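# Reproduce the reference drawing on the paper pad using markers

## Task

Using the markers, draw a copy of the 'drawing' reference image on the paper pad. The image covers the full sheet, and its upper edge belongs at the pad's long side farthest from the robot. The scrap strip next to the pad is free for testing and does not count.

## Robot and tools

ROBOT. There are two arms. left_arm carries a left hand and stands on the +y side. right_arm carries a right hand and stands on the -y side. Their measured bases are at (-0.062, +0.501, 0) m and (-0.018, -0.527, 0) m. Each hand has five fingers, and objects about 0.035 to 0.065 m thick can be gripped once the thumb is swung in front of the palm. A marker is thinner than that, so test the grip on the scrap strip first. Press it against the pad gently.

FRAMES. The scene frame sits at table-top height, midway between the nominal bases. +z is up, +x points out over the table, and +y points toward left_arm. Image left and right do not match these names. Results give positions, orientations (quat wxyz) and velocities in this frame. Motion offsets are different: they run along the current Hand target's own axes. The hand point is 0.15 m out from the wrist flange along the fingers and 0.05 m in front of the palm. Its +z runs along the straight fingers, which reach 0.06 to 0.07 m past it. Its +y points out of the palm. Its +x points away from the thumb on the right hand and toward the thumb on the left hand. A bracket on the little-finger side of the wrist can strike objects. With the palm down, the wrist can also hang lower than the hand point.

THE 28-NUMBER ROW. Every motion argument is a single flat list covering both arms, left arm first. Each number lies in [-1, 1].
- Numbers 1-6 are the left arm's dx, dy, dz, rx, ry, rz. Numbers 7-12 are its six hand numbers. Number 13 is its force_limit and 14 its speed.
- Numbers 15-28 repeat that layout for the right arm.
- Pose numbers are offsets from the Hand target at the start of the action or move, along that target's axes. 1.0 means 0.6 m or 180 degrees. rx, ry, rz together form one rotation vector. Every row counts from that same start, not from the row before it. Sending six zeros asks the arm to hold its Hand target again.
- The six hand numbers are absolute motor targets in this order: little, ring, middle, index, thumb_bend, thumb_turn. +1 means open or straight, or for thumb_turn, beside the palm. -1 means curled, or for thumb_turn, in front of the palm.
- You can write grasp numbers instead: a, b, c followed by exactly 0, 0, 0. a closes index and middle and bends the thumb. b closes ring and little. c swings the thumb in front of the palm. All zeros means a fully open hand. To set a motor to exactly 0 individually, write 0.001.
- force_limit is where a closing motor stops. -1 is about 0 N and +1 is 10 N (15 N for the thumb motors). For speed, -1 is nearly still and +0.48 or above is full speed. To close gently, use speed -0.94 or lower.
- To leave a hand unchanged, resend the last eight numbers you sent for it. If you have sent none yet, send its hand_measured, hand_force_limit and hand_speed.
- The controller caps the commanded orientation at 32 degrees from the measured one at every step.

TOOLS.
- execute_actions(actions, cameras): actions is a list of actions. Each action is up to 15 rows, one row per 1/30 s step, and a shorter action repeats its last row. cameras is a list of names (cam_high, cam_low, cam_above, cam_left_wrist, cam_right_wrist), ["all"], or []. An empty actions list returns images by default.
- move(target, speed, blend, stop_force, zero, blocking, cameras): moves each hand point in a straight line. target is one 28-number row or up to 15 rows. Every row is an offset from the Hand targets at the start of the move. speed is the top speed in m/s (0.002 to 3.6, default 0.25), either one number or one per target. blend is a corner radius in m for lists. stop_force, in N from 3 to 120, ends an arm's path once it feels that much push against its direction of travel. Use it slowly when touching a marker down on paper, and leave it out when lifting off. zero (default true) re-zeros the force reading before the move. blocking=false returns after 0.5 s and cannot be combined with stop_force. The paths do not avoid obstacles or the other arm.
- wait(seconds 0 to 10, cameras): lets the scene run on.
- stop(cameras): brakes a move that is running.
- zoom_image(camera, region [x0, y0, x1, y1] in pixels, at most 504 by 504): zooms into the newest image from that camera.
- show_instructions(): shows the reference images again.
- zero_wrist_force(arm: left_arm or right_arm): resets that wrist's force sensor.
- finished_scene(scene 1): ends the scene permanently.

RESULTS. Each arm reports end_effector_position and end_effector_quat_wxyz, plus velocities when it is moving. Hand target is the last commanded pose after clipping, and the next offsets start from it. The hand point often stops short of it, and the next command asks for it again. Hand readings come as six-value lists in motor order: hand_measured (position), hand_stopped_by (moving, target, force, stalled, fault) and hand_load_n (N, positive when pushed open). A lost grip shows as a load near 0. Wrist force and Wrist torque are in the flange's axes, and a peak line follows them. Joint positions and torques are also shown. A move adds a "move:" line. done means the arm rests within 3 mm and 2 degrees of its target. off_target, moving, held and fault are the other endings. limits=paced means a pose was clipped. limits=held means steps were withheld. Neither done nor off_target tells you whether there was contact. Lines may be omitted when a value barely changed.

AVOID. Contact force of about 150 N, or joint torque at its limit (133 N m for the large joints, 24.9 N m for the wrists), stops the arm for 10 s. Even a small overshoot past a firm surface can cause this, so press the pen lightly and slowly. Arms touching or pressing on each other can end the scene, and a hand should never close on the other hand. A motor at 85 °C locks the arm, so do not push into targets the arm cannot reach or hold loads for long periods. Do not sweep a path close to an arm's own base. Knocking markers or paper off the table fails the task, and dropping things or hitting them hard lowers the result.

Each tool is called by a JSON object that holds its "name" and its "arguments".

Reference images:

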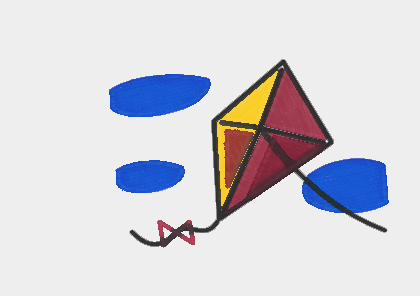

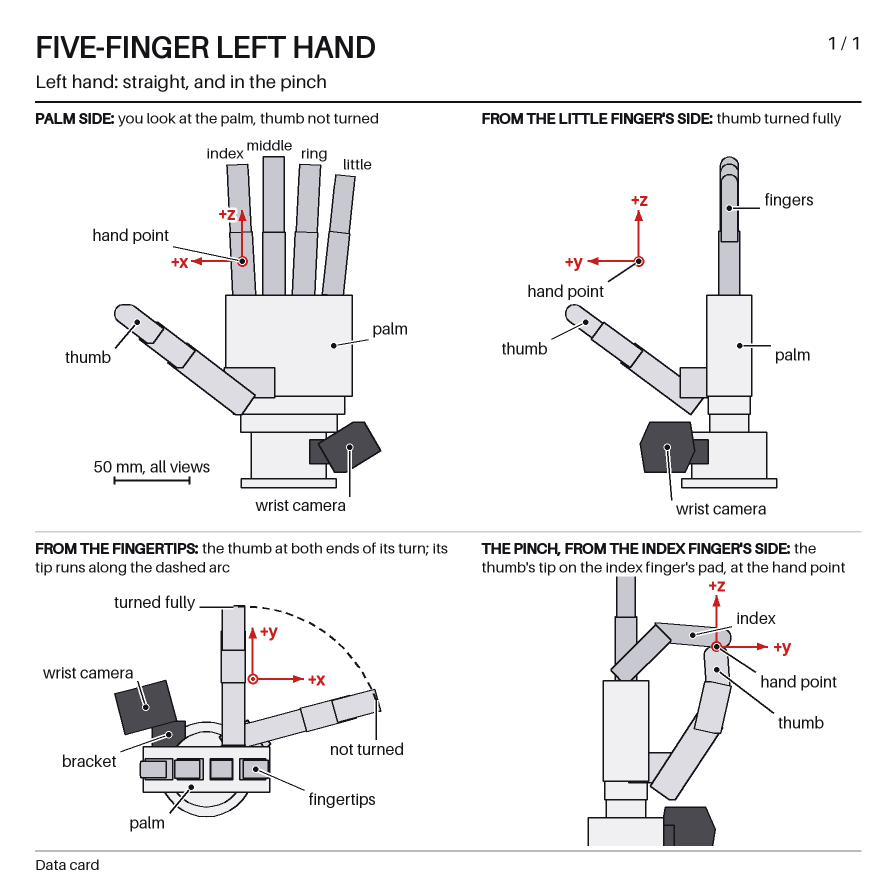

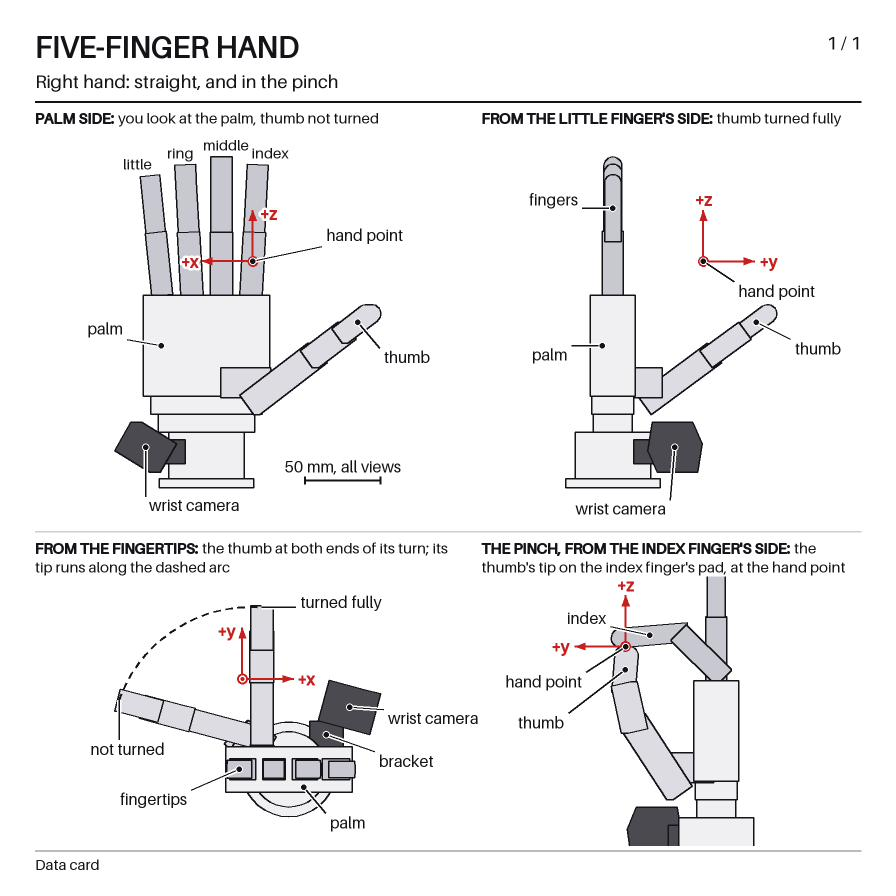

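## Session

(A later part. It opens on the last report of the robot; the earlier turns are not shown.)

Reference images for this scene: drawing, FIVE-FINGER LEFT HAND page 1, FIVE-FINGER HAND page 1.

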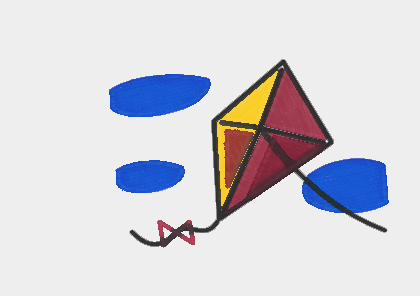

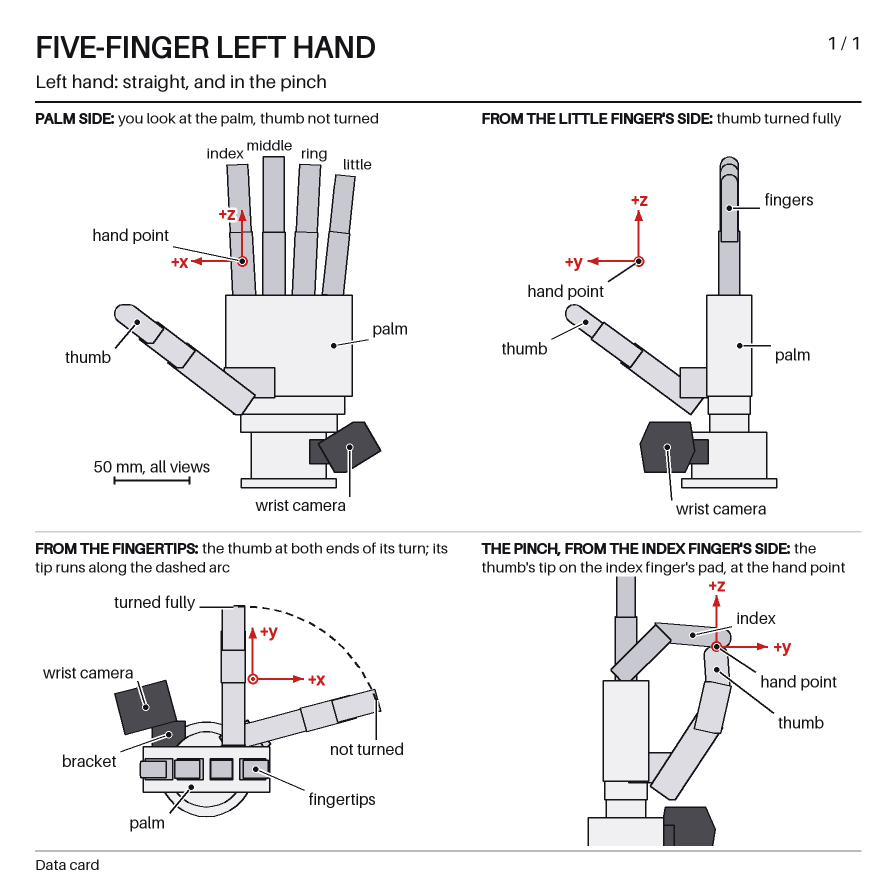

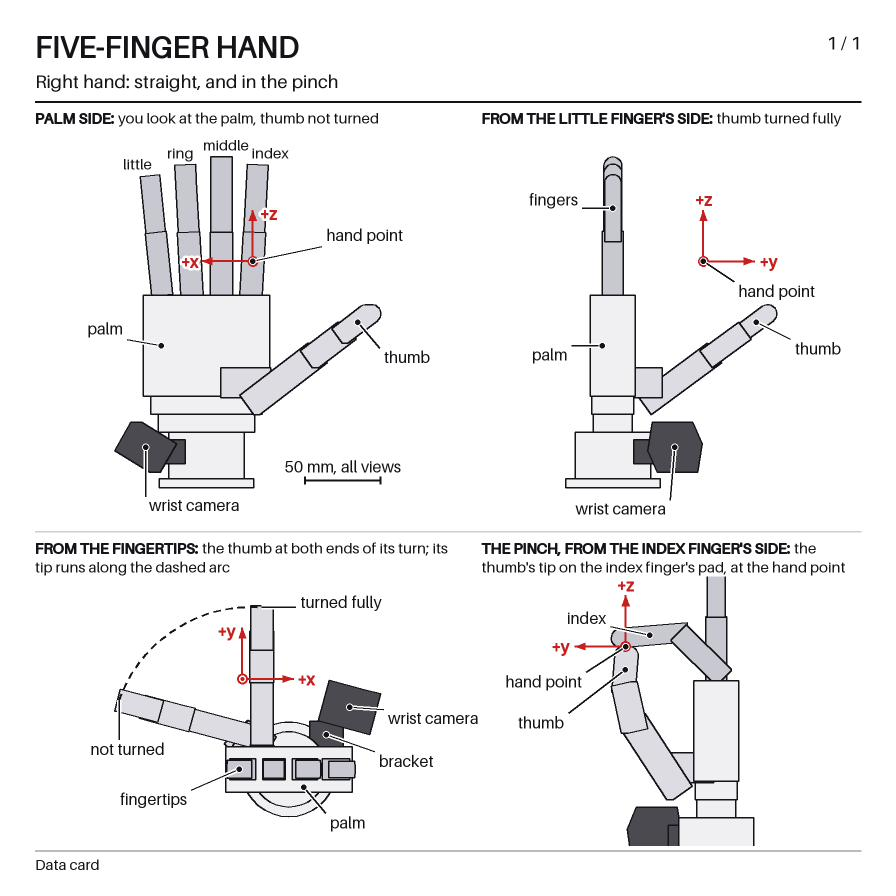

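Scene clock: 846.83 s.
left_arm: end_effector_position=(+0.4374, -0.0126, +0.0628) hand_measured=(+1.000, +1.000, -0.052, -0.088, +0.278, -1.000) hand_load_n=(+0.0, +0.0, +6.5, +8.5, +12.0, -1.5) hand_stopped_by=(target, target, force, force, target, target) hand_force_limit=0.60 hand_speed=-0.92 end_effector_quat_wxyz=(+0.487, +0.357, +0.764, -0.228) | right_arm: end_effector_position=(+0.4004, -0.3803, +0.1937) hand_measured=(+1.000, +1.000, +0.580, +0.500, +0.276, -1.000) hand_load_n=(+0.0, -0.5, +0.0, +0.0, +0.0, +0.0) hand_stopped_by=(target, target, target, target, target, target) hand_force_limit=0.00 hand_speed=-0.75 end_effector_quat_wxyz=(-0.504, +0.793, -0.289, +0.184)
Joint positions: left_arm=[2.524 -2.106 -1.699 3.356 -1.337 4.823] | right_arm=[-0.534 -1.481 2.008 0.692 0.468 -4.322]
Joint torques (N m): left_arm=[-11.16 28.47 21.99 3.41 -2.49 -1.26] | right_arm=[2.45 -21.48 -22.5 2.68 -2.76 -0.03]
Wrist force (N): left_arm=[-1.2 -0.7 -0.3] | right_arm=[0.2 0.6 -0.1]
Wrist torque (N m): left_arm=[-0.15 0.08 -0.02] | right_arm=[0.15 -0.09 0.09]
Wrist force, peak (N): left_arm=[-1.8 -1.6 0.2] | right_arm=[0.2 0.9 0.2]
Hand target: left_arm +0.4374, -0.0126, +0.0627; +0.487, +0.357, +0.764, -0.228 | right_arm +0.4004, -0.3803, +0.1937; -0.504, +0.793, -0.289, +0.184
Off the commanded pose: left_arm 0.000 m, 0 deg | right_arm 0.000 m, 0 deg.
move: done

{"name": "move", "arguments": {"target": [[0.0027,-0.00446,0.00171,0,0,0,1,1,-0.55,-0.5,0.275,-1,0.6,-0.92,0,0,0,0,0,0,1,1,0.58,0.5,0.275,-1,0,-0.75],[0.00123,-0.04706,0.00496,0,0,0,1,1,-0.55,-0.5,0.275,-1,0.6,-0.92,0,0,0,0,0,0,1,1,0.58,0.5,0.275,-1,0,-0.75],[-0.00131,-0.08071,0.01049,0,0,0,1,1,-0.55,-0.5,0.275,-1,0.6,-0.92,0,0,0,0,0,0,1,1,0.58,0.5,0.275,-1,0,-0.75],[-0.00596,-0.10769,0.02054,0,0,0,1,1,-0.55,-0.5,0.275,-1,0.6,-0.92,0,0,0,0,0,0,1,1,0.58,0.5,0.275,-1,0,-0.75],[-0.0099,-0.12717,0.02905,0,0,0,1,1,-0.55,-0.5,0.275,-1,0.6,-0.92,0,0,0,0,0,0,1,1,0.58,0.5,0.275,-1,0,-0.75],[-0.01367,-0.13127,0.02966,0,0,0,1,1,-0.55,-0.5,0.275,-1,0.6,-0.92,0,0,0,0,0,0,1,1,0.58,0.5,0.275,-1,0,-0.75],[-0.03635,-0.13127,0.0191,0,0,0,1,1,-0.55,-0.5,0.275,-1,0.6,-0.92,0,0,0,0,0,0,1,1,0.58,0.5,0.275,-1,0,-0.75],[0.02018,-0.02852,-0.05516,0,0,0,1,1,-0.55,-0.5,0.275,-1,0.6,-0.92,0,0,0,0,0,0,1,1,0.58,0.5,0.275,-1,0,-0.75],[0.02824,-0.02945,-0.0531,0,0,0,1,1,-0.55,-0.5,0.275,-1,0.6,-0.92,0,0,0,0,0,0,1,1,0.58,0.5,0.275,-1,0,-0.75],[0.03207,-0.03518,-0.06131,0,0,0,1,1,-0.55,-0.5,0.275,-1,0.6,-0.92,0,0,0,0,0,0,1,1,0.58,0.5,0.275,-1,0,-0.75],[0.03049,-0.03705,-0.06542,0,0,0,1,1,-0.55,-0.5,0.275,-1,0.6,-0.92,0,0,0,0,0,0,1,1,0.58,0.5,0.275,-1,0,-0.75],[-0.0073,-0.03705,-0.08301,0,0,0,1,1,-0.55,-0.5,0.275,-1,0.6,-0.92,0,0,0,0,0,0,1,1,0.58,0.5,0.275,-1,0,-0.75],[0.0821,0.23015,-0.39421,0,0,0,1,1,-0.55,-0.5,0.275,-1,0.6,-0.92,0,0,0,0,0,0,1,1,0.58,0.5,0.275,-1,0,-0.75]], "speed": [0.03,0.036,0.036,0.036,0.036,0.04,0.1,0.15,0.03,0.035,0.035,0.1,0.3], "blend": [0.0003,0.001,0.001,0.001,0.0005,0.0005,0.004,0.001,0.0005,0.0005,0.0005,0.005,0], "cameras": ["cam_above"]}}

{"name": "zoom_image", "arguments": {"camera": "cam_above", "region": [415, 235, 535, 345]}}

Scene clock: 854.57 s.
left_arm: end_effector_position=(+0.3925, +0.2564, +0.1179) hand_measured=(+1.000, +1.000, -0.052, -0.088, +0.278, -1.000) hand_load_n=(+0.0, +0.0, +6.5, +8.0, +11.0, -1.5) hand_stopped_by=(target, target, force, force, target, target) hand_force_limit=0.60 hand_speed=-0.92 end_effector_quat_wxyz=(+0.487, +0.357, +0.764, -0.228) | right_arm: end_effector_position=(+0.4004, -0.3803, +0.1937) hand_measured=(+1.000, +1.000, +0.580, +0.500, +0.276, -1.000) hand_load_n=(+0.0, +0.0, +0.0, +0.0, +0.0, +0.0) hand_stopped_by=(target, target, target, target, target, target) hand_force_limit=0.00 hand_speed=-0.75 end_effector_quat_wxyz=(-0.504, +0.793, -0.289, +0.184)
Joint positions: left_arm=[3.194 -1.639 -2.214 3.192 -0.758 5.226] | right_arm=[-0.534 -1.481 2.008 0.692 0.468 -4.322]
Joint torques (N m): left_arm=[10.31 8.83 20.76 -3.51 2.84 1.56] | right_arm=[3.17 -21.15 -23.28 2.34 -2.53 0.06]
Wrist force (N): left_arm=[-1.4 -0.6 -1.0] | right_arm=[0.1 0.7 -0.2]
Wrist torque (N m): left_arm=[-0.08 0.06 -0.17] | right_arm=[0.17 -0.10 0.09]
Wrist force, peak (N): left_arm=[-2.5 -0.5 -1.3] | right_arm=[0.0 1.1 -0.3]
Hand target: left_arm +0.3926, +0.2565, +0.1179; +0.487, +0.357, +0.764, -0.228 | right_arm +0.4004, -0.3803, +0.1937; -0.504, +0.793, -0.289, +0.184
Off the commanded pose: left_arm 0.000 m, 0 deg | right_arm 0.000 m, 0 deg.
move: done
Images, in order (width x height): cam_above 896x504.

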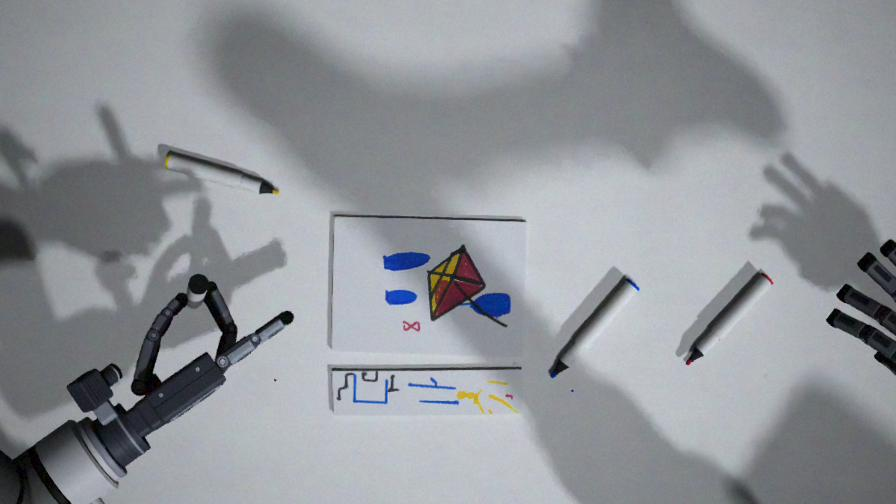

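Scaled by 4.200 from the camera's 896x504 image, which has a finer 1280x720 frame.

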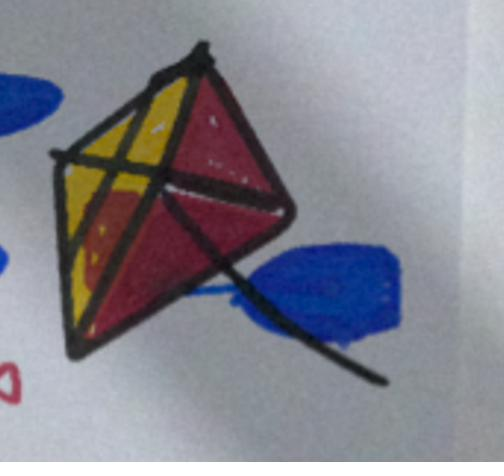

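{"name": "move", "arguments": {"target": [[-0.0701,-0.2658,0.3211,0,0,0,1,1,-0.55,-0.5,0.275,-1,0.6,-0.92,0,0,0,0,0,0,1,1,0.58,0.5,0.275,-1,0,-0.75],[-0.05166,-0.2658,0.32969,0,0,0,1,1,-0.55,-0.5,0.275,-1,0.6,-0.92,0,0,0,0,0,0,1,1,0.58,0.5,0.275,-1,0,-0.75]], "speed": [0.3,0.05], "blend": [0.002,0]}}

Scene clock: 857.37 s.
left_arm: end_effector_position=(+0.3935, +0.0066, +0.0626) hand_measured=(+1.000, +1.000, -0.052, -0.088, +0.278, -1.000) hand_load_n=(+0.0, +0.0, +6.5, +8.5, +11.5, -1.5) hand_stopped_by=(target, target, force, force, target, target) hand_force_limit=0.60 hand_speed=-0.92 end_effector_quat_wxyz=(+0.487, +0.357, +0.764, -0.228) | right_arm: end_effector_position=(+0.4004, -0.3803, +0.1937) hand_measured=(+1.000, +1.000, +0.580, +0.500, +0.276, -1.000) hand_load_n=(+0.0, +0.0, +0.0, +0.0, +0.5, +0.0) hand_stopped_by=(target, target, target, target, target, target) hand_force_limit=0.00 hand_speed=-0.75 end_effector_quat_wxyz=(-0.504, +0.793, -0.289, +0.184)
Joint positions: left_arm=[2.501 -2.025 -1.835 3.413 -1.357 4.813] | right_arm=[-0.534 -1.481 2.008 0.692 0.468 -4.322]
Joint torques (N m): left_arm=[-10.52 25.19 21.05 2.85 -2.42 -1.39] | right_arm=[3.73 -21.56 -22.58 2.33 -2.57 0.03]
Wrist force (N): left_arm=[-1.2 -0.8 -0.6] | right_arm=[0.0 0.8 -0.1]
Wrist torque (N m): left_arm=[-0.14 0.08 -0.02] | right_arm=[0.17 -0.08 0.09]
Wrist force, peak (N): left_arm=[-1.8 -2.0 0.5] | right_arm=[0.3 0.9 -0.2]
Hand target: left_arm +0.3935, +0.0065, +0.0626; +0.487, +0.357, +0.764, -0.228 | right_arm +0.4004, -0.3803, +0.1937; -0.504, +0.793, -0.289, +0.184
Off the commanded pose: left_arm 0.000 m, 0 deg | right_arm 0.000 m, 0 deg.
move: done

{"name": "move", "arguments": {"target": [[0.00429,-0.00234,-0.00131,0,0,0,1,1,-0.55,-0.5,0.275,-1,0.6,-0.92,0,0,0,0,0,0,1,1,0.58,0.5,0.275,-1,0,-0.75],[0.00705,-0.00496,-0.00722,0,0,0,1,1,-0.55,-0.5,0.275,-1,0.6,-0.92,0,0,0,0,0,0,1,1,0.58,0.5,0.275,-1,0,-0.75],[0.00904,-0.00434,-0.01152,0,0,0,1,1,-0.55,-0.5,0.275,-1,0.6,-0.92,0,0,0,0,0,0,1,1,0.58,0.5,0.275,-1,0,-0.75],[0.01123,-0.00152,-0.01621,0,0,0,1,1,-0.55,-0.5,0.275,-1,0.6,-0.92,0,0,0,0,0,0,1,1,0.58,0.5,0.275,-1,0,-0.75],[0.01409,0.00607,-0.0224,0,0,0,1,1,-0.55,-0.5,0.275,-1,0.6,-0.92,0,0,0,0,0,0,1,1,0.58,0.5,0.275,-1,0,-0.75],[0.01734,0.00972,-0.02937,0,0,0,1,1,-0.55,-0.5,0.275,-1,0.6,-0.92,0,0,0,0,0,0,1,1,0.58,0.5,0.275,-1,0,-0.75],[0.01994,0.01037,-0.03495,0,0,0,1,1,-0.55,-0.5,0.275,-1,0.6,-0.92,0,0,0,0,0,0,1,1,0.58,0.5,0.275,-1,0,-0.75],[0.02404,0.00931,-0.04378,0,0,0,1,1,-0.55,-0.5,0.275,-1,0.6,-0.92,0,0,0,0,0,0,1,1,0.58,0.5,0.275,-1,0,-0.75],[0.02628,0.01056,-0.04859,0,0,0,1,1,-0.55,-0.5,0.275,-1,0.6,-0.92,0,0,0,0,0,0,1,1,0.58,0.5,0.275,-1,0,-0.75],[0.02853,0.01455,-0.05344,0,0,0,1,1,-0.55,-0.5,0.275,-1,0.6,-0.92,0,0,0,0,0,0,1,1,0.58,0.5,0.275,-1,0,-0.75],[0.03058,0.02337,-0.05785,0,0,0,1,1,-0.55,-0.5,0.275,-1,0.6,-0.92,0,0,0,0,0,0,1,1,0.58,0.5,0.275,-1,0,-0.75],[0.0311,0.032,-0.05899,0,0,0,1,1,-0.55,-0.5,0.275,-1,0.6,-0.92,0,0,0,0,0,0,1,1,0.58,0.5,0.275,-1,0,-0.75],[0.02814,0.03628,-0.06053,0,0,0,1,1,-0.55,-0.5,0.275,-1,0.6,-0.92,0,0,0,0,0,0,1,1,0.58,0.5,0.275,-1,0,-0.75],[-0.00965,0.03628,-0.07812,0,0,0,1,1,-0.55,-0.5,0.275,-1,0.6,-0.92,0,0,0,0,0,0,1,1,0.58,0.5,0.275,-1,0,-0.75],[0.11754,0.30348,-0.37173,0,0,0,1,1,-0.55,-0.5,0.275,-1,0.6,-0.92,0,0,0,0,0,0,1,1,0.58,0.5,0.275,-1,0,-0.75]], "speed": [0.03,0.034,0.034,0.034,0.034,0.034,0.034,0.034,0.034,0.034,0.034,0.034,0.034,0.1,0.3], "blend": [0.0003,0.001,0.001,0.001,0.001,0.001,0.001,0.001,0.001,0.001,0.001,0.0005,0.0005,0.005,0], "cameras": ["cam_above"]}}

{"name": "zoom_image", "arguments": {"camera": "cam_above", "region": [375, 235, 525, 345]}}

Scene clock: 862.90 s.
left_arm: end_effector_position=(+0.3845, +0.3013, +0.0928) hand_measured=(+1.000, +1.000, -0.052, -0.088, +0.278, -1.000) hand_load_n=(+0.0, -0.5, +6.5, +8.5, +11.5, -1.5) hand_stopped_by=(target, target, force, force, target, target) hand_force_limit=0.60 hand_speed=-0.92 end_effector_quat_wxyz=(+0.487, +0.357, +0.764, -0.228) | right_arm: end_effector_position=(+0.4004, -0.3803, +0.1937) hand_measured=(+1.000, +1.000, +0.580, +0.500, +0.276, -1.000) hand_load_n=(+0.0, +0.0, +0.0, +0.0, +0.0, +0.0) hand_stopped_by=(target, target, target, target, target, target) hand_force_limit=0.00 hand_speed=-0.75 end_effector_quat_wxyz=(-0.504, +0.793, -0.289, +0.184)
Joint positions: left_arm=[3.375 -1.681 -2.291 3.164 -0.624 5.417] | right_arm=[-0.534 -1.481 2.008 0.692 0.468 -4.322]
Joint torques (N m): left_arm=[11.13 7.73 19.68 -4.06 3.07 1.66] | right_arm=[2.32 -20.5 -22.55 2.19 -2.66 0.16]
Wrist force (N): left_arm=[-1.4 -0.4 -0.8] | right_arm=[0.2 0.7 -0.1]
Wrist torque (N m): left_arm=[-0.05 0.07 -0.16] | right_arm=[0.17 -0.10 0.10]
Wrist force, peak (N): left_arm=[-3.9 -1.1 -1.1] | right_arm=[0.0 1.0 0.0]
Hand target: left_arm +0.3845, +0.3013, +0.0928; +0.487, +0.357, +0.764, -0.228 | right_arm +0.4004, -0.3803, +0.1937; -0.504, +0.793, -0.289, +0.184
Off the commanded pose: left_arm 0.000 m, 0 deg | right_arm 0.000 m, 0 deg.
move: done
Images, in order (width x height): cam_above 896x504.

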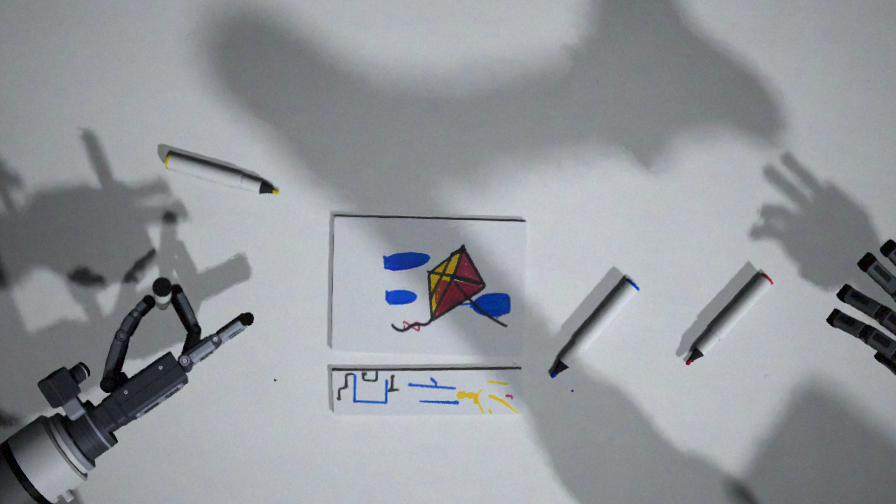

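Scaled by 3.360 from the camera's 896x504 image, which has a finer 1280x720 frame.

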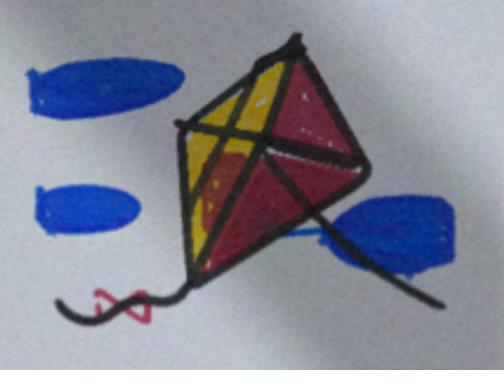

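{"name": "zoom_image", "arguments": {"camera": "cam_above", "region": [400, 365, 525, 420]}}

{"name": "zoom_image", "arguments": {"camera": "cam_above", "region": [455, 265, 515, 330]}}

{"name": "zoom_image", "arguments": {"camera": "cam_above", "region": [420, 240, 475, 300]}}

Scaled by 4.032 from the camera's 896x504 image, which has a finer 1280x720 frame.

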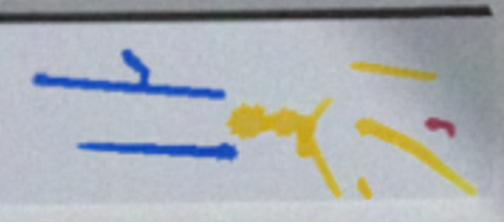

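Scaled by 7.754 from the camera's 896x504 image, which has a finer 1280x720 frame.

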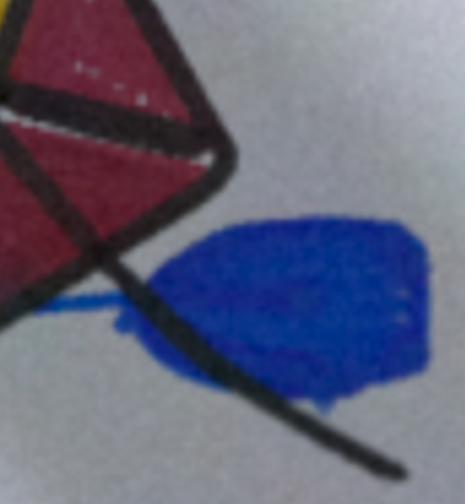

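Scaled by 8.400 from the camera's 896x504 image, which has a finer 1280x720 frame.

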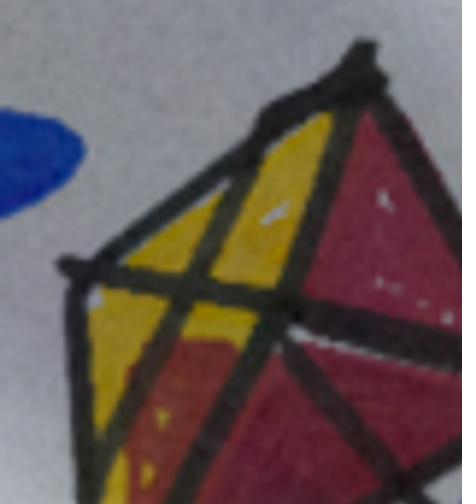

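{"name": "zoom_image", "arguments": {"camera": "cam_above", "region": [474, 298, 510, 330]}}

{"name": "zoom_image", "arguments": {"camera": "cam_above", "region": [428, 262, 456, 287]}}

Scaled by 14.000 from the camera's 896x504 image, which has a finer 1280x720 frame.

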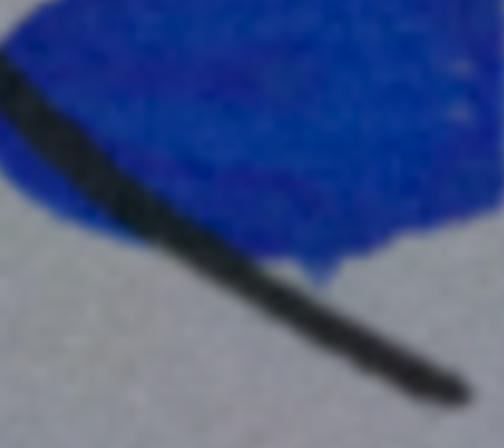

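Scaled by 18.000 from the camera's 896x504 image, which has a finer 1280x720 frame.

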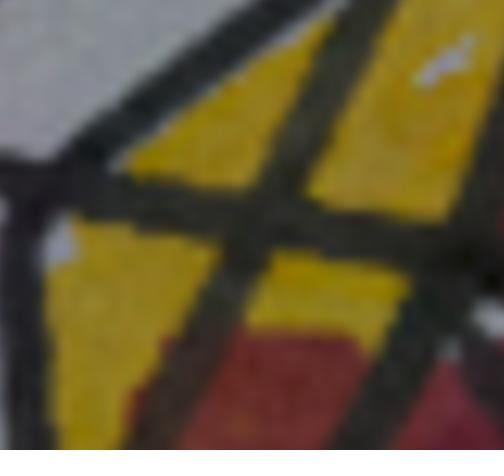

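{"name": "show_instructions", "arguments": {}}

Reference images for this scene: drawing, FIVE-FINGER LEFT HAND page 1, FIVE-FINGER HAND page 1.

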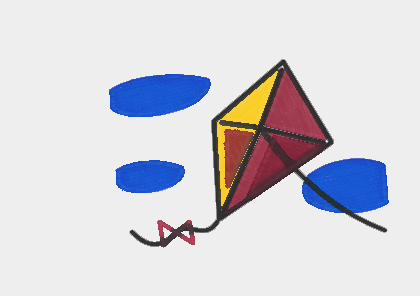

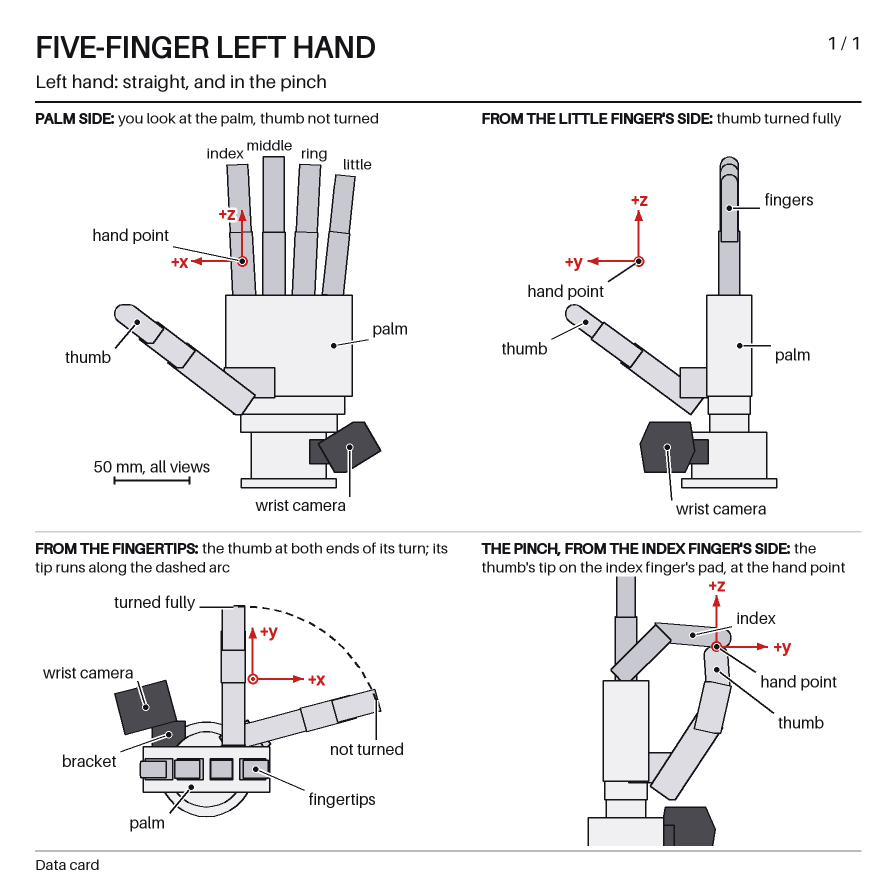

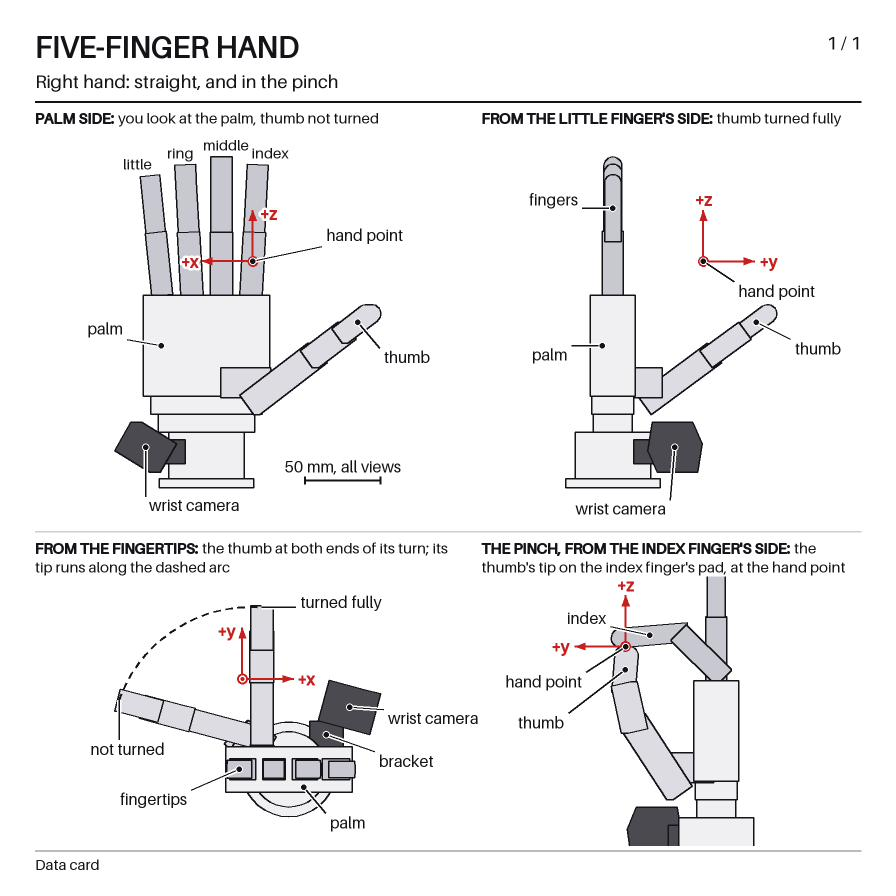

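{"name": "move", "arguments": {"target": [-0.07662,-0.13553,-0.0552,-0.1681,-0.1693,-0.5757,1,1,-0.55,-0.5,0.275,-1,0.6,-0.92,0,0,0,0,0,0,1,1,0.58,0.5,0.275,-1,0,-0.75], "speed": 0.35}}

{"name": "move", "arguments": {"target": [0,0.1662,0.0774,0,0,0,1,1,-0.55,-0.5,0.275,-1,0.6,-0.92,0,0,0,0,0,0,1,1,0.58,0.5,0.275,-1,0,-0.75], "speed": 0.12}}

{"name": "move", "arguments": {"target": [0,0.0363,0.0169,0,0,0,1,1,-0.55,-0.5,0.275,-1,0.6,-0.92,0,0,0,0,0,0,1,1,0.58,0.5,0.275,-1,0,-0.75], "speed": 0.015, "stop_force": 4, "cameras": ["cam_left_wrist", "cam_above"]}}

Scene clock: 871.30 s.
left_arm: end_effector_position=(+0.3154, +0.2573, +0.1485) hand_measured=(+1.000, +1.000, -0.052, -0.088, +0.278, -1.000) hand_load_n=(+0.0, +0.0, +6.5, +8.5, +11.5, -1.5) hand_stopped_by=(target, target, force, force, target, target) hand_force_limit=0.60 hand_speed=-0.92 end_effector_quat_wxyz=(+0.349, -0.547, +0.641, -0.410) | right_arm: end_effector_position=(+0.4004, -0.3803, +0.1937) hand_measured=(+1.000, +1.000, +0.580, +0.500, +0.276, -1.000) hand_load_n=(+0.0, +0.0, +0.0, +0.0, +0.0, +0.0) hand_stopped_by=(target, target, target, target, target, target) hand_force_limit=0.00 hand_speed=-0.75 end_effector_quat_wxyz=(-0.504, +0.793, -0.289, +0.184)
Joint positions: left_arm=[2.905 -1.367 -2.251 3.183 -1.64 3.109] | right_arm=[-0.534 -1.481 2.008 0.692 0.468 -4.322]
Joint torques (N m): left_arm=[-9.82 0.7 25.22 -2.51 -2.49 -1.41] | right_arm=[3.95 -20.83 -22.57 2.28 -2.54 0.25]
Wrist force (N): left_arm=[-0.4 -0.6 0.1] | right_arm=[0.0 0.7 0.0]
Wrist torque (N m): left_arm=[-0.06 0.00 0.01] | right_arm=[0.16 -0.08 0.09]
Wrist force, peak (N): left_arm=[-1.7 -0.4 -1.0] | right_arm=[0.0 1.0 0.0]
Hand target: left_arm +0.3153, +0.2573, +0.1485; +0.349, -0.547, +0.641, -0.410 | right_arm +0.4004, -0.3803, +0.1937; -0.504, +0.793, -0.289, +0.184
Off the commanded pose: left_arm 0.000 m, 0 deg | right_arm 0.000 m, 0 deg.
move: done

Scene clock: 872.77 s.
left_arm: end_effector_position=(+0.3155, +0.2572, +0.0385) hand_measured=(+1.000, +1.000, -0.052, -0.088, +0.278, -1.000) hand_load_n=(+0.0, +0.0, +6.0, +8.5, +11.5, -1.5) hand_stopped_by=(target, target, force, force, target, target) hand_force_limit=0.60 hand_speed=-0.92 end_effector_quat_wxyz=(+0.349, -0.547, +0.641, -0.410) | right_arm: end_effector_position=(+0.4004, -0.3803, +0.1937) hand_measured=(+1.000, +1.000, +0.580, +0.500, +0.276, -1.000) hand_load_n=(+0.0, +0.0, +0.0, +0.0, +0.0, +0.0) hand_stopped_by=(target, target, target, target, target, target) hand_force_limit=0.00 hand_speed=-0.75 end_effector_quat_wxyz=(-0.504, +0.793, -0.289, +0.184)
Joint positions: left_arm=[2.905 -1.591 -2.416 3.572 -1.64 3.109] | right_arm=[-0.534 -1.481 2.008 0.692 0.468 -4.322]
Joint torques (N m): left_arm=[-10.64 5.41 5.18 3.33 -2.68 -1.4] | right_arm=[4.08 -21.36 -21.97 1.95 -2.57 0.1]
Wrist force (N): left_arm=[0.0 -0.4 0.5] | right_arm=[0.1 0.9 -0.2]
Wrist torque (N m): left_arm=[-0.06 -0.04 0.04] | right_arm=[0.20 -0.09 0.10]
Wrist force, peak (N): left_arm=[-0.6 -1.1 0.0] | right_arm=[0.1 0.9 -0.3]
Hand target: left_arm +0.3155, +0.2572, +0.0385; +0.349, -0.547, +0.641, -0.410 | right_arm +0.4004, -0.3803, +0.1937; -0.504, +0.793, -0.289, +0.184
Off the commanded pose: left_arm 0.000 m, 0 deg | right_arm 0.000 m, 0 deg.
move: done

Scene clock: 875.13 s.
left_arm: end_effector_position=(+0.3156, +0.2572, +0.0199) hand_measured=(+1.000, +1.000, -0.052, -0.088, +0.278, -1.000) hand_load_n=(+0.0, +0.0, +7.0, +8.5, +10.5, -2.0) hand_stopped_by=(target, target, force, force, target, target) hand_force_limit=0.60 hand_speed=-0.92 end_effector_quat_wxyz=(+0.349, -0.547, +0.641, -0.410) | right_arm: end_effector_position=(+0.4004, -0.3803, +0.1937) hand_measured=(+1.000, +1.000, +0.580, +0.500, +0.276, -1.000) hand_load_n=(+0.0, +0.0, +0.0, +0.0, +0.0, +0.0) hand_stopped_by=(target, target, target, target, target, target) hand_force_limit=0.00 hand_speed=-0.75 end_effector_quat_wxyz=(-0.504, +0.793, -0.289, +0.184)
Joint positions: left_arm=[2.905 -1.643 -2.436 3.644 -1.64 3.109] | right_arm=[-0.534 -1.481 2.008 0.692 0.468 -4.322]
Joint torques (N m): left_arm=[-7.89 24.05 18.12 -2.74 2.1 -1.12] | right_arm=[3.64 -21.72 -22.91 1.96 -2.69 0.2]
Wrist force (N): left_arm=[-1.1 -2.9 -1.0] | right_arm=[0.1 0.9 0.0]
Wrist torque (N m): left_arm=[-0.09 0.01 0.00] | right_arm=[0.19 -0.09 0.09]
Wrist force, peak (N): left_arm=[-3.1 -8.3 -3.6] | right_arm=[0.1 1.0 -0.2]
Hand target: left_arm +0.3156, +0.2572, +0.0199; +0.349, -0.547, +0.641, -0.410 (not the last commanded pose) | right_arm +0.4004, -0.3803, +0.1937; -0.504, +0.793, -0.289, +0.184
Off the commanded pose: left_arm 0.005 m, 0 deg | right_arm 0.000 m, 0 deg.
move: contact (left_arm)
Images, in order (width x height): cam_above 896x504, cam_left_wrist 672x504.

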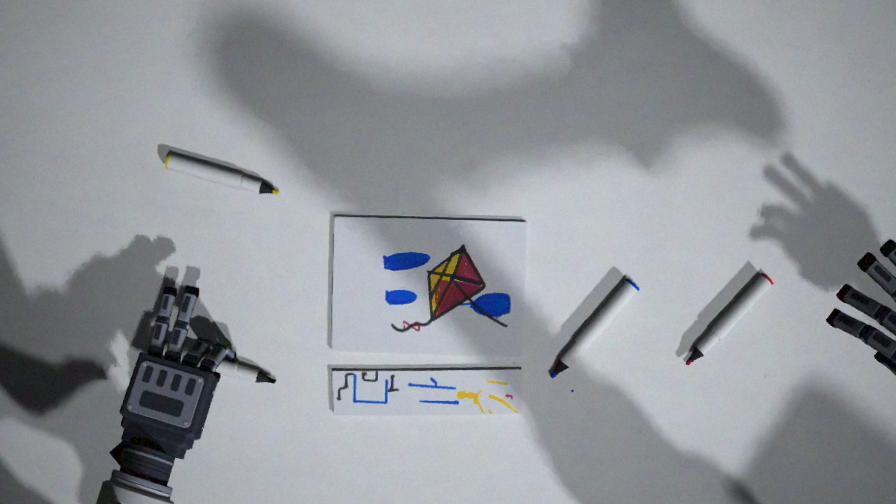

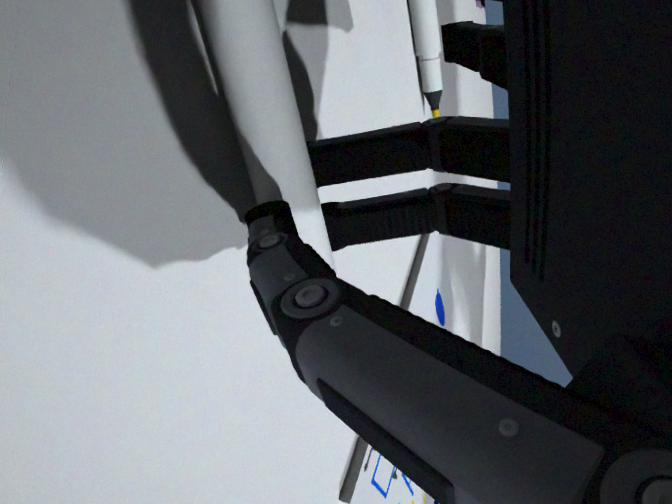

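{"name": "execute_actions", "arguments": {"actions": [[[0,0,0,0,0,0,1,1,0.6,0.5,0.275,-1,0,-0.75,0,0,0,0,0,0,1,1,0.58,0.5,0.275,-1,0,-0.75]]], "cameras": ["cam_above","cam_left_wrist"]}}

Scene clock: 877.30 s.
left_arm: end_effector_position=(+0.3156, +0.2572, +0.0199) hand_measured=(+1.000, +1.000, +0.600, +0.500, +0.276, -1.000) hand_load_n=(+0.0, +0.0, +0.0, -0.5, +0.0, +0.0) hand_stopped_by=(target, target, target, target, target, target) hand_force_limit=0.00 hand_speed=-0.75 end_effector_quat_wxyz=(+0.349, -0.547, +0.641, -0.410) | right_arm: end_effector_position=(+0.4004, -0.3803, +0.1937) hand_measured=(+1.000, +1.000, +0.580, +0.500, +0.276, -1.000) hand_load_n=(+0.0, -0.5, +0.0, -0.5, +0.0, +0.0) hand_stopped_by=(target, target, target, target, target, target) hand_force_limit=0.00 hand_speed=-0.75 end_effector_quat_wxyz=(-0.504, +0.793, -0.289, +0.184)
Joint positions: left_arm=[2.905 -1.643 -2.436 3.644 -1.64 3.109] | right_arm=[-0.534 -1.481 2.008 0.692 0.468 -4.322]
Joint torques (N m): left_arm=[-3.5 23.4 17.38 -1.56 2.19 -0.56] | right_arm=[4.65 -20.9 -22.39 2.06 -2.52 0.26]
Wrist force (N): left_arm=[0.0 -0.4 0.2] | right_arm=[0.0 0.6 -0.2]
Wrist torque (N m): left_arm=[-0.03 -0.05 0.01] | right_arm=[0.15 -0.08 0.08]
Wrist force, peak (N): left_arm=[-1.0 -3.1 -1.2] | right_arm=[0.3 1.0 0.0]
Hand target: left_arm +0.3156, +0.2572, +0.0199; +0.349, -0.547, +0.641, -0.410 | right_arm +0.4004, -0.3803, +0.1937; -0.504, +0.793, -0.289, +0.184
Off the commanded pose: left_arm 0.000 m, 0 deg | right_arm 0.000 m, 0 deg.
Step readings (end_effector_position of left_arm | right_arm):
0: (+0.3156, +0.2572, +0.0199) | (+0.4004, -0.3803, +0.1937)
1: (+0.3156, +0.2572, +0.0199) | (+0.4004, -0.3803, +0.1937)
2: (+0.3156, +0.2572, +0.0199) | (+0.4004, -0.3803, +0.1937)
4: (+0.3156, +0.2572, +0.0199) | (+0.4004, -0.3803, +0.1937)
8: (+0.3156, +0.2572, +0.0199) | (+0.4004, -0.3803, +0.1937)
15: (+0.3156, +0.2572, +0.0199) | (+0.4004, -0.3803, +0.1937)
Images, in order (width x height): cam_above 896x504, cam_left_wrist 672x504.

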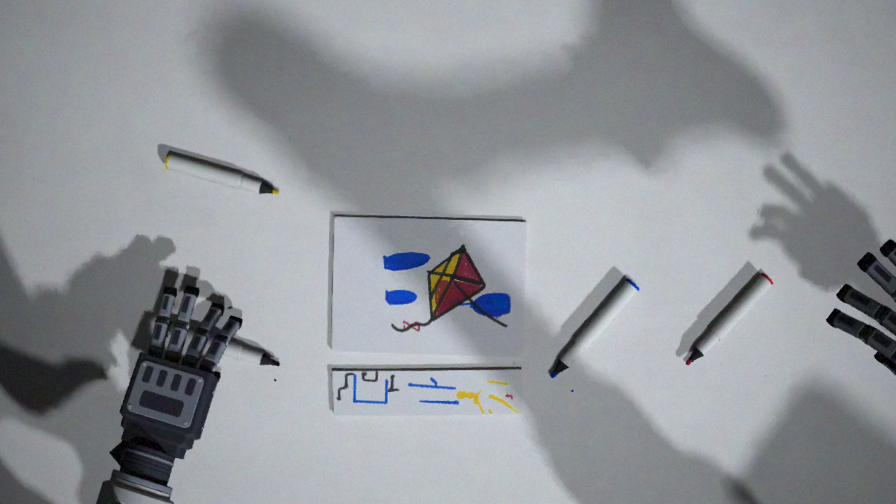

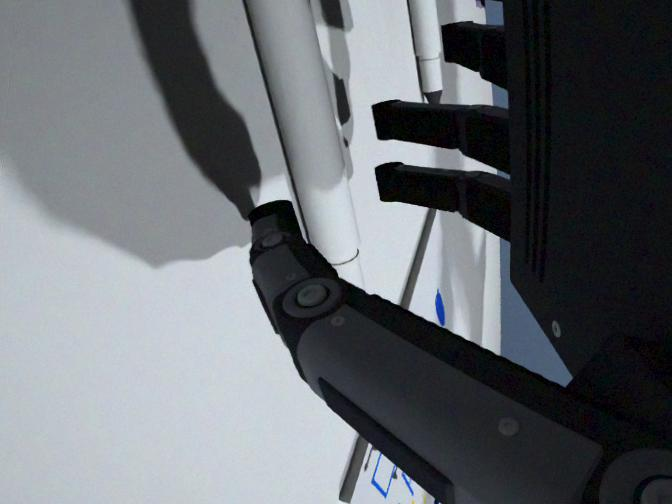

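{"name": "move", "arguments": {"target": [0,-0.0756,-0.0352,0,0,0,1,1,0.6,0.5,0.275,-1,0,-0.75,0,0,0,0,0,0,1,1,0.58,0.5,0.275,-1,0,-0.75], "speed": 0.06, "cameras": ["cam_above","cam_left_wrist"]}}

Scene clock: 878.80 s.
left_arm: end_effector_position=(+0.3155, +0.2572, +0.0699) hand_measured=(+1.000, +1.000, +0.600, +0.500, +0.276, -1.000) hand_load_n=(+0.0, +0.0, +0.0, +0.0, +0.5, +0.0) hand_stopped_by=(target, target, target, target, target, target) hand_force_limit=0.00 hand_speed=-0.75 end_effector_quat_wxyz=(+0.349, -0.547, +0.641, -0.410) | right_arm: end_effector_position=(+0.4004, -0.3803, +0.1937) hand_measured=(+1.000, +1.000, +0.580, +0.500, +0.276, -1.000) hand_load_n=(+0.0, +0.0, +0.0, +0.0, +0.0, +0.0) hand_stopped_by=(target, target, target, target, target, target) hand_force_limit=0.00 hand_speed=-0.75 end_effector_quat_wxyz=(-0.504, +0.793, -0.289, +0.184)
Joint positions: left_arm=[2.905 -1.512 -2.377 3.454 -1.64 3.109] | right_arm=[-0.534 -1.481 2.008 0.692 0.468 -4.322]
Joint torques (N m): left_arm=[10.99 22.57 20.71 -2.5 1.8 1.14] | right_arm=[4.01 -20.99 -22.2 1.99 -2.57 0.13]
Wrist force (N): left_arm=[0.0 -0.7 0.3] | right_arm=[0.0 0.7 -0.1]
Wrist torque (N m): left_arm=[-0.07 -0.06 0.04] | right_arm=[0.17 -0.08 0.08]
Wrist force, peak (N): left_arm=[0.1 -1.1 0.2] | right_arm=[0.2 1.1 -0.2]
Hand target: left_arm +0.3155, +0.2573, +0.0699; +0.349, -0.547, +0.641, -0.410 | right_arm +0.4004, -0.3803, +0.1937; -0.504, +0.793, -0.289, +0.184
Off the commanded pose: left_arm 0.000 m, 0 deg | right_arm 0.000 m, 0 deg.
move: done
Images, in order (width x height): cam_above 896x504, cam_left_wrist 672x504.

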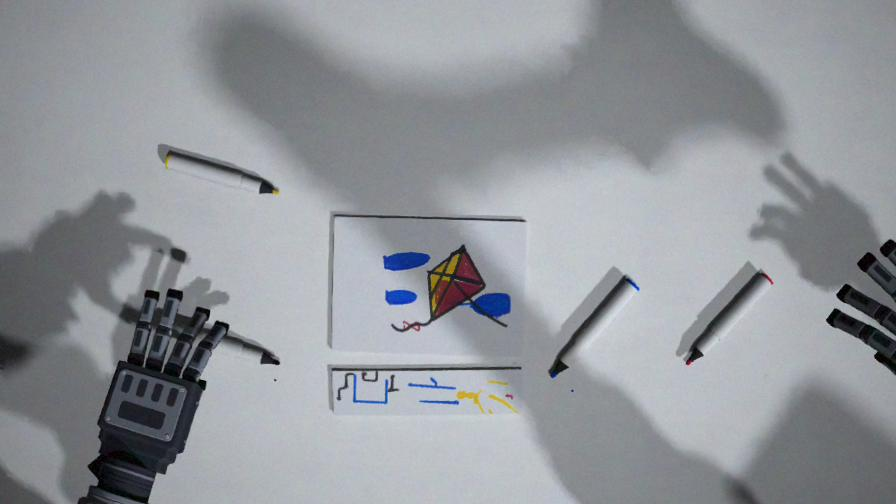

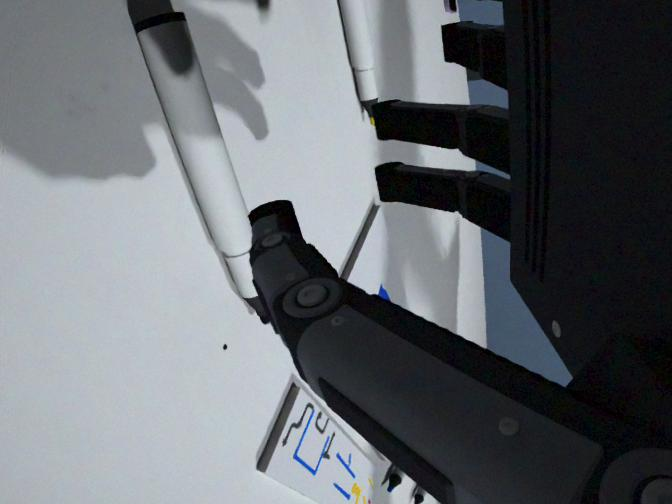

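Marker stayed on the table. Lift further.

{"name": "move", "arguments": {"target": [0,-0.1512,-0.0704,0,0,0,1,1,0.6,0.5,0.275,-1,0,-0.75,0,0,0,0,0,0,1,1,0.58,0.5,0.275,-1,0,-0.75], "speed": 0.2, "cameras": ["cam_above"]}}

{"name": "zoom_image", "arguments": {"camera": "cam_above", "region": [320, 205, 540, 355]}}

Scene clock: 880.13 s.
left_arm: end_effector_position=(+0.3153, +0.2573, +0.1700) hand_measured=(+1.000, +1.000, +0.600, +0.500, +0.276, -1.000) hand_load_n=(+0.0, +0.0, +0.0, +0.0, +0.0, +0.0) hand_stopped_by=(target, target, target, target, target, target) hand_force_limit=0.00 hand_speed=-0.75 end_effector_quat_wxyz=(+0.349, -0.547, +0.641, -0.410) | right_arm: end_effector_position=(+0.4004, -0.3803, +0.1937) hand_measured=(+1.000, +1.000, +0.580, +0.500, +0.276, -1.000) hand_load_n=(+0.0, +0.0, +0.0, +0.0, +0.0, +0.0) hand_stopped_by=(target, target, target, target, target, target) hand_force_limit=0.00 hand_speed=-0.75 end_effector_quat_wxyz=(-0.504, +0.793, -0.289, +0.184)
Joint positions: left_arm=[2.905 -1.34 -2.211 3.115 -1.64 3.109] | right_arm=[-0.534 -1.481 2.008 0.692 0.468 -4.322]
Joint torques (N m): left_arm=[10.86 18.04 24.41 -2.69 2.19 1.4] | right_arm=[4.54 -21.47 -22.5 2 -2.47 0.3]
Wrist force (N): left_arm=[-0.3 -0.4 0.3] | right_arm=[0.2 0.7 -0.2]
Wrist torque (N m): left_arm=[-0.02 -0.01 -0.02] | right_arm=[0.17 -0.11 0.10]
Wrist force, peak (N): left_arm=[-0.4 -1.8 -0.6] | right_arm=[0.0 1.0 -0.3]
Hand target: left_arm +0.3153, +0.2573, +0.1700; +0.349, -0.547, +0.641, -0.410 | right_arm +0.4004, -0.3803, +0.1937; -0.504, +0.793, -0.289, +0.184
Off the commanded pose: left_arm 0.000 m, 0 deg | right_arm 0.000 m, 0 deg.
move: done
Images, in order (width x height): cam_above 896x504.

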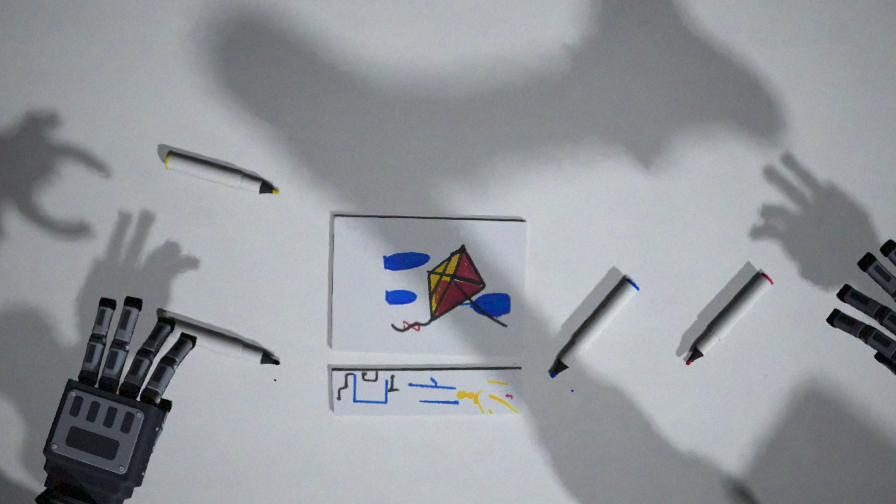

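Scaled by 2.291 from the camera's 896x504 image, which has a finer 1280x720 frame.

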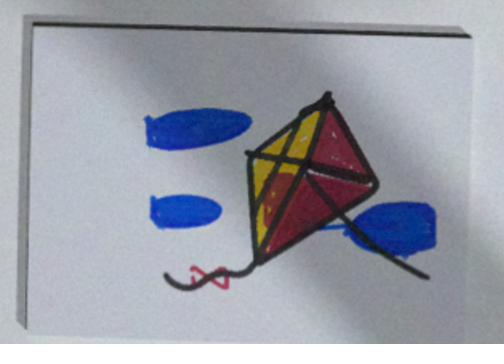

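{"name": "zoom_image", "arguments": {"camera": "cam_above", "region": [415, 235, 515, 335]}}

Scaled by 5.040 from the camera's 896x504 image, which has a finer 1280x720 frame.

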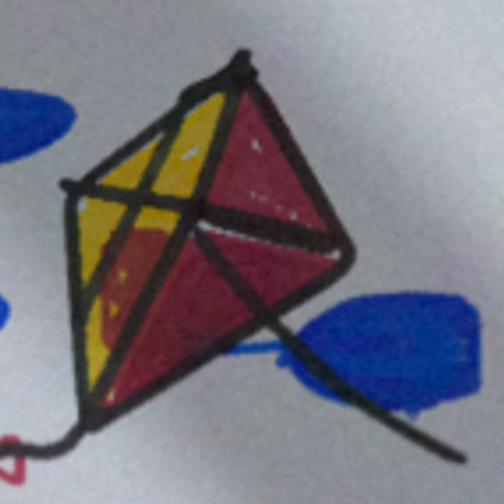

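{"name": "finished_scene", "arguments": {}}

The scene is finished.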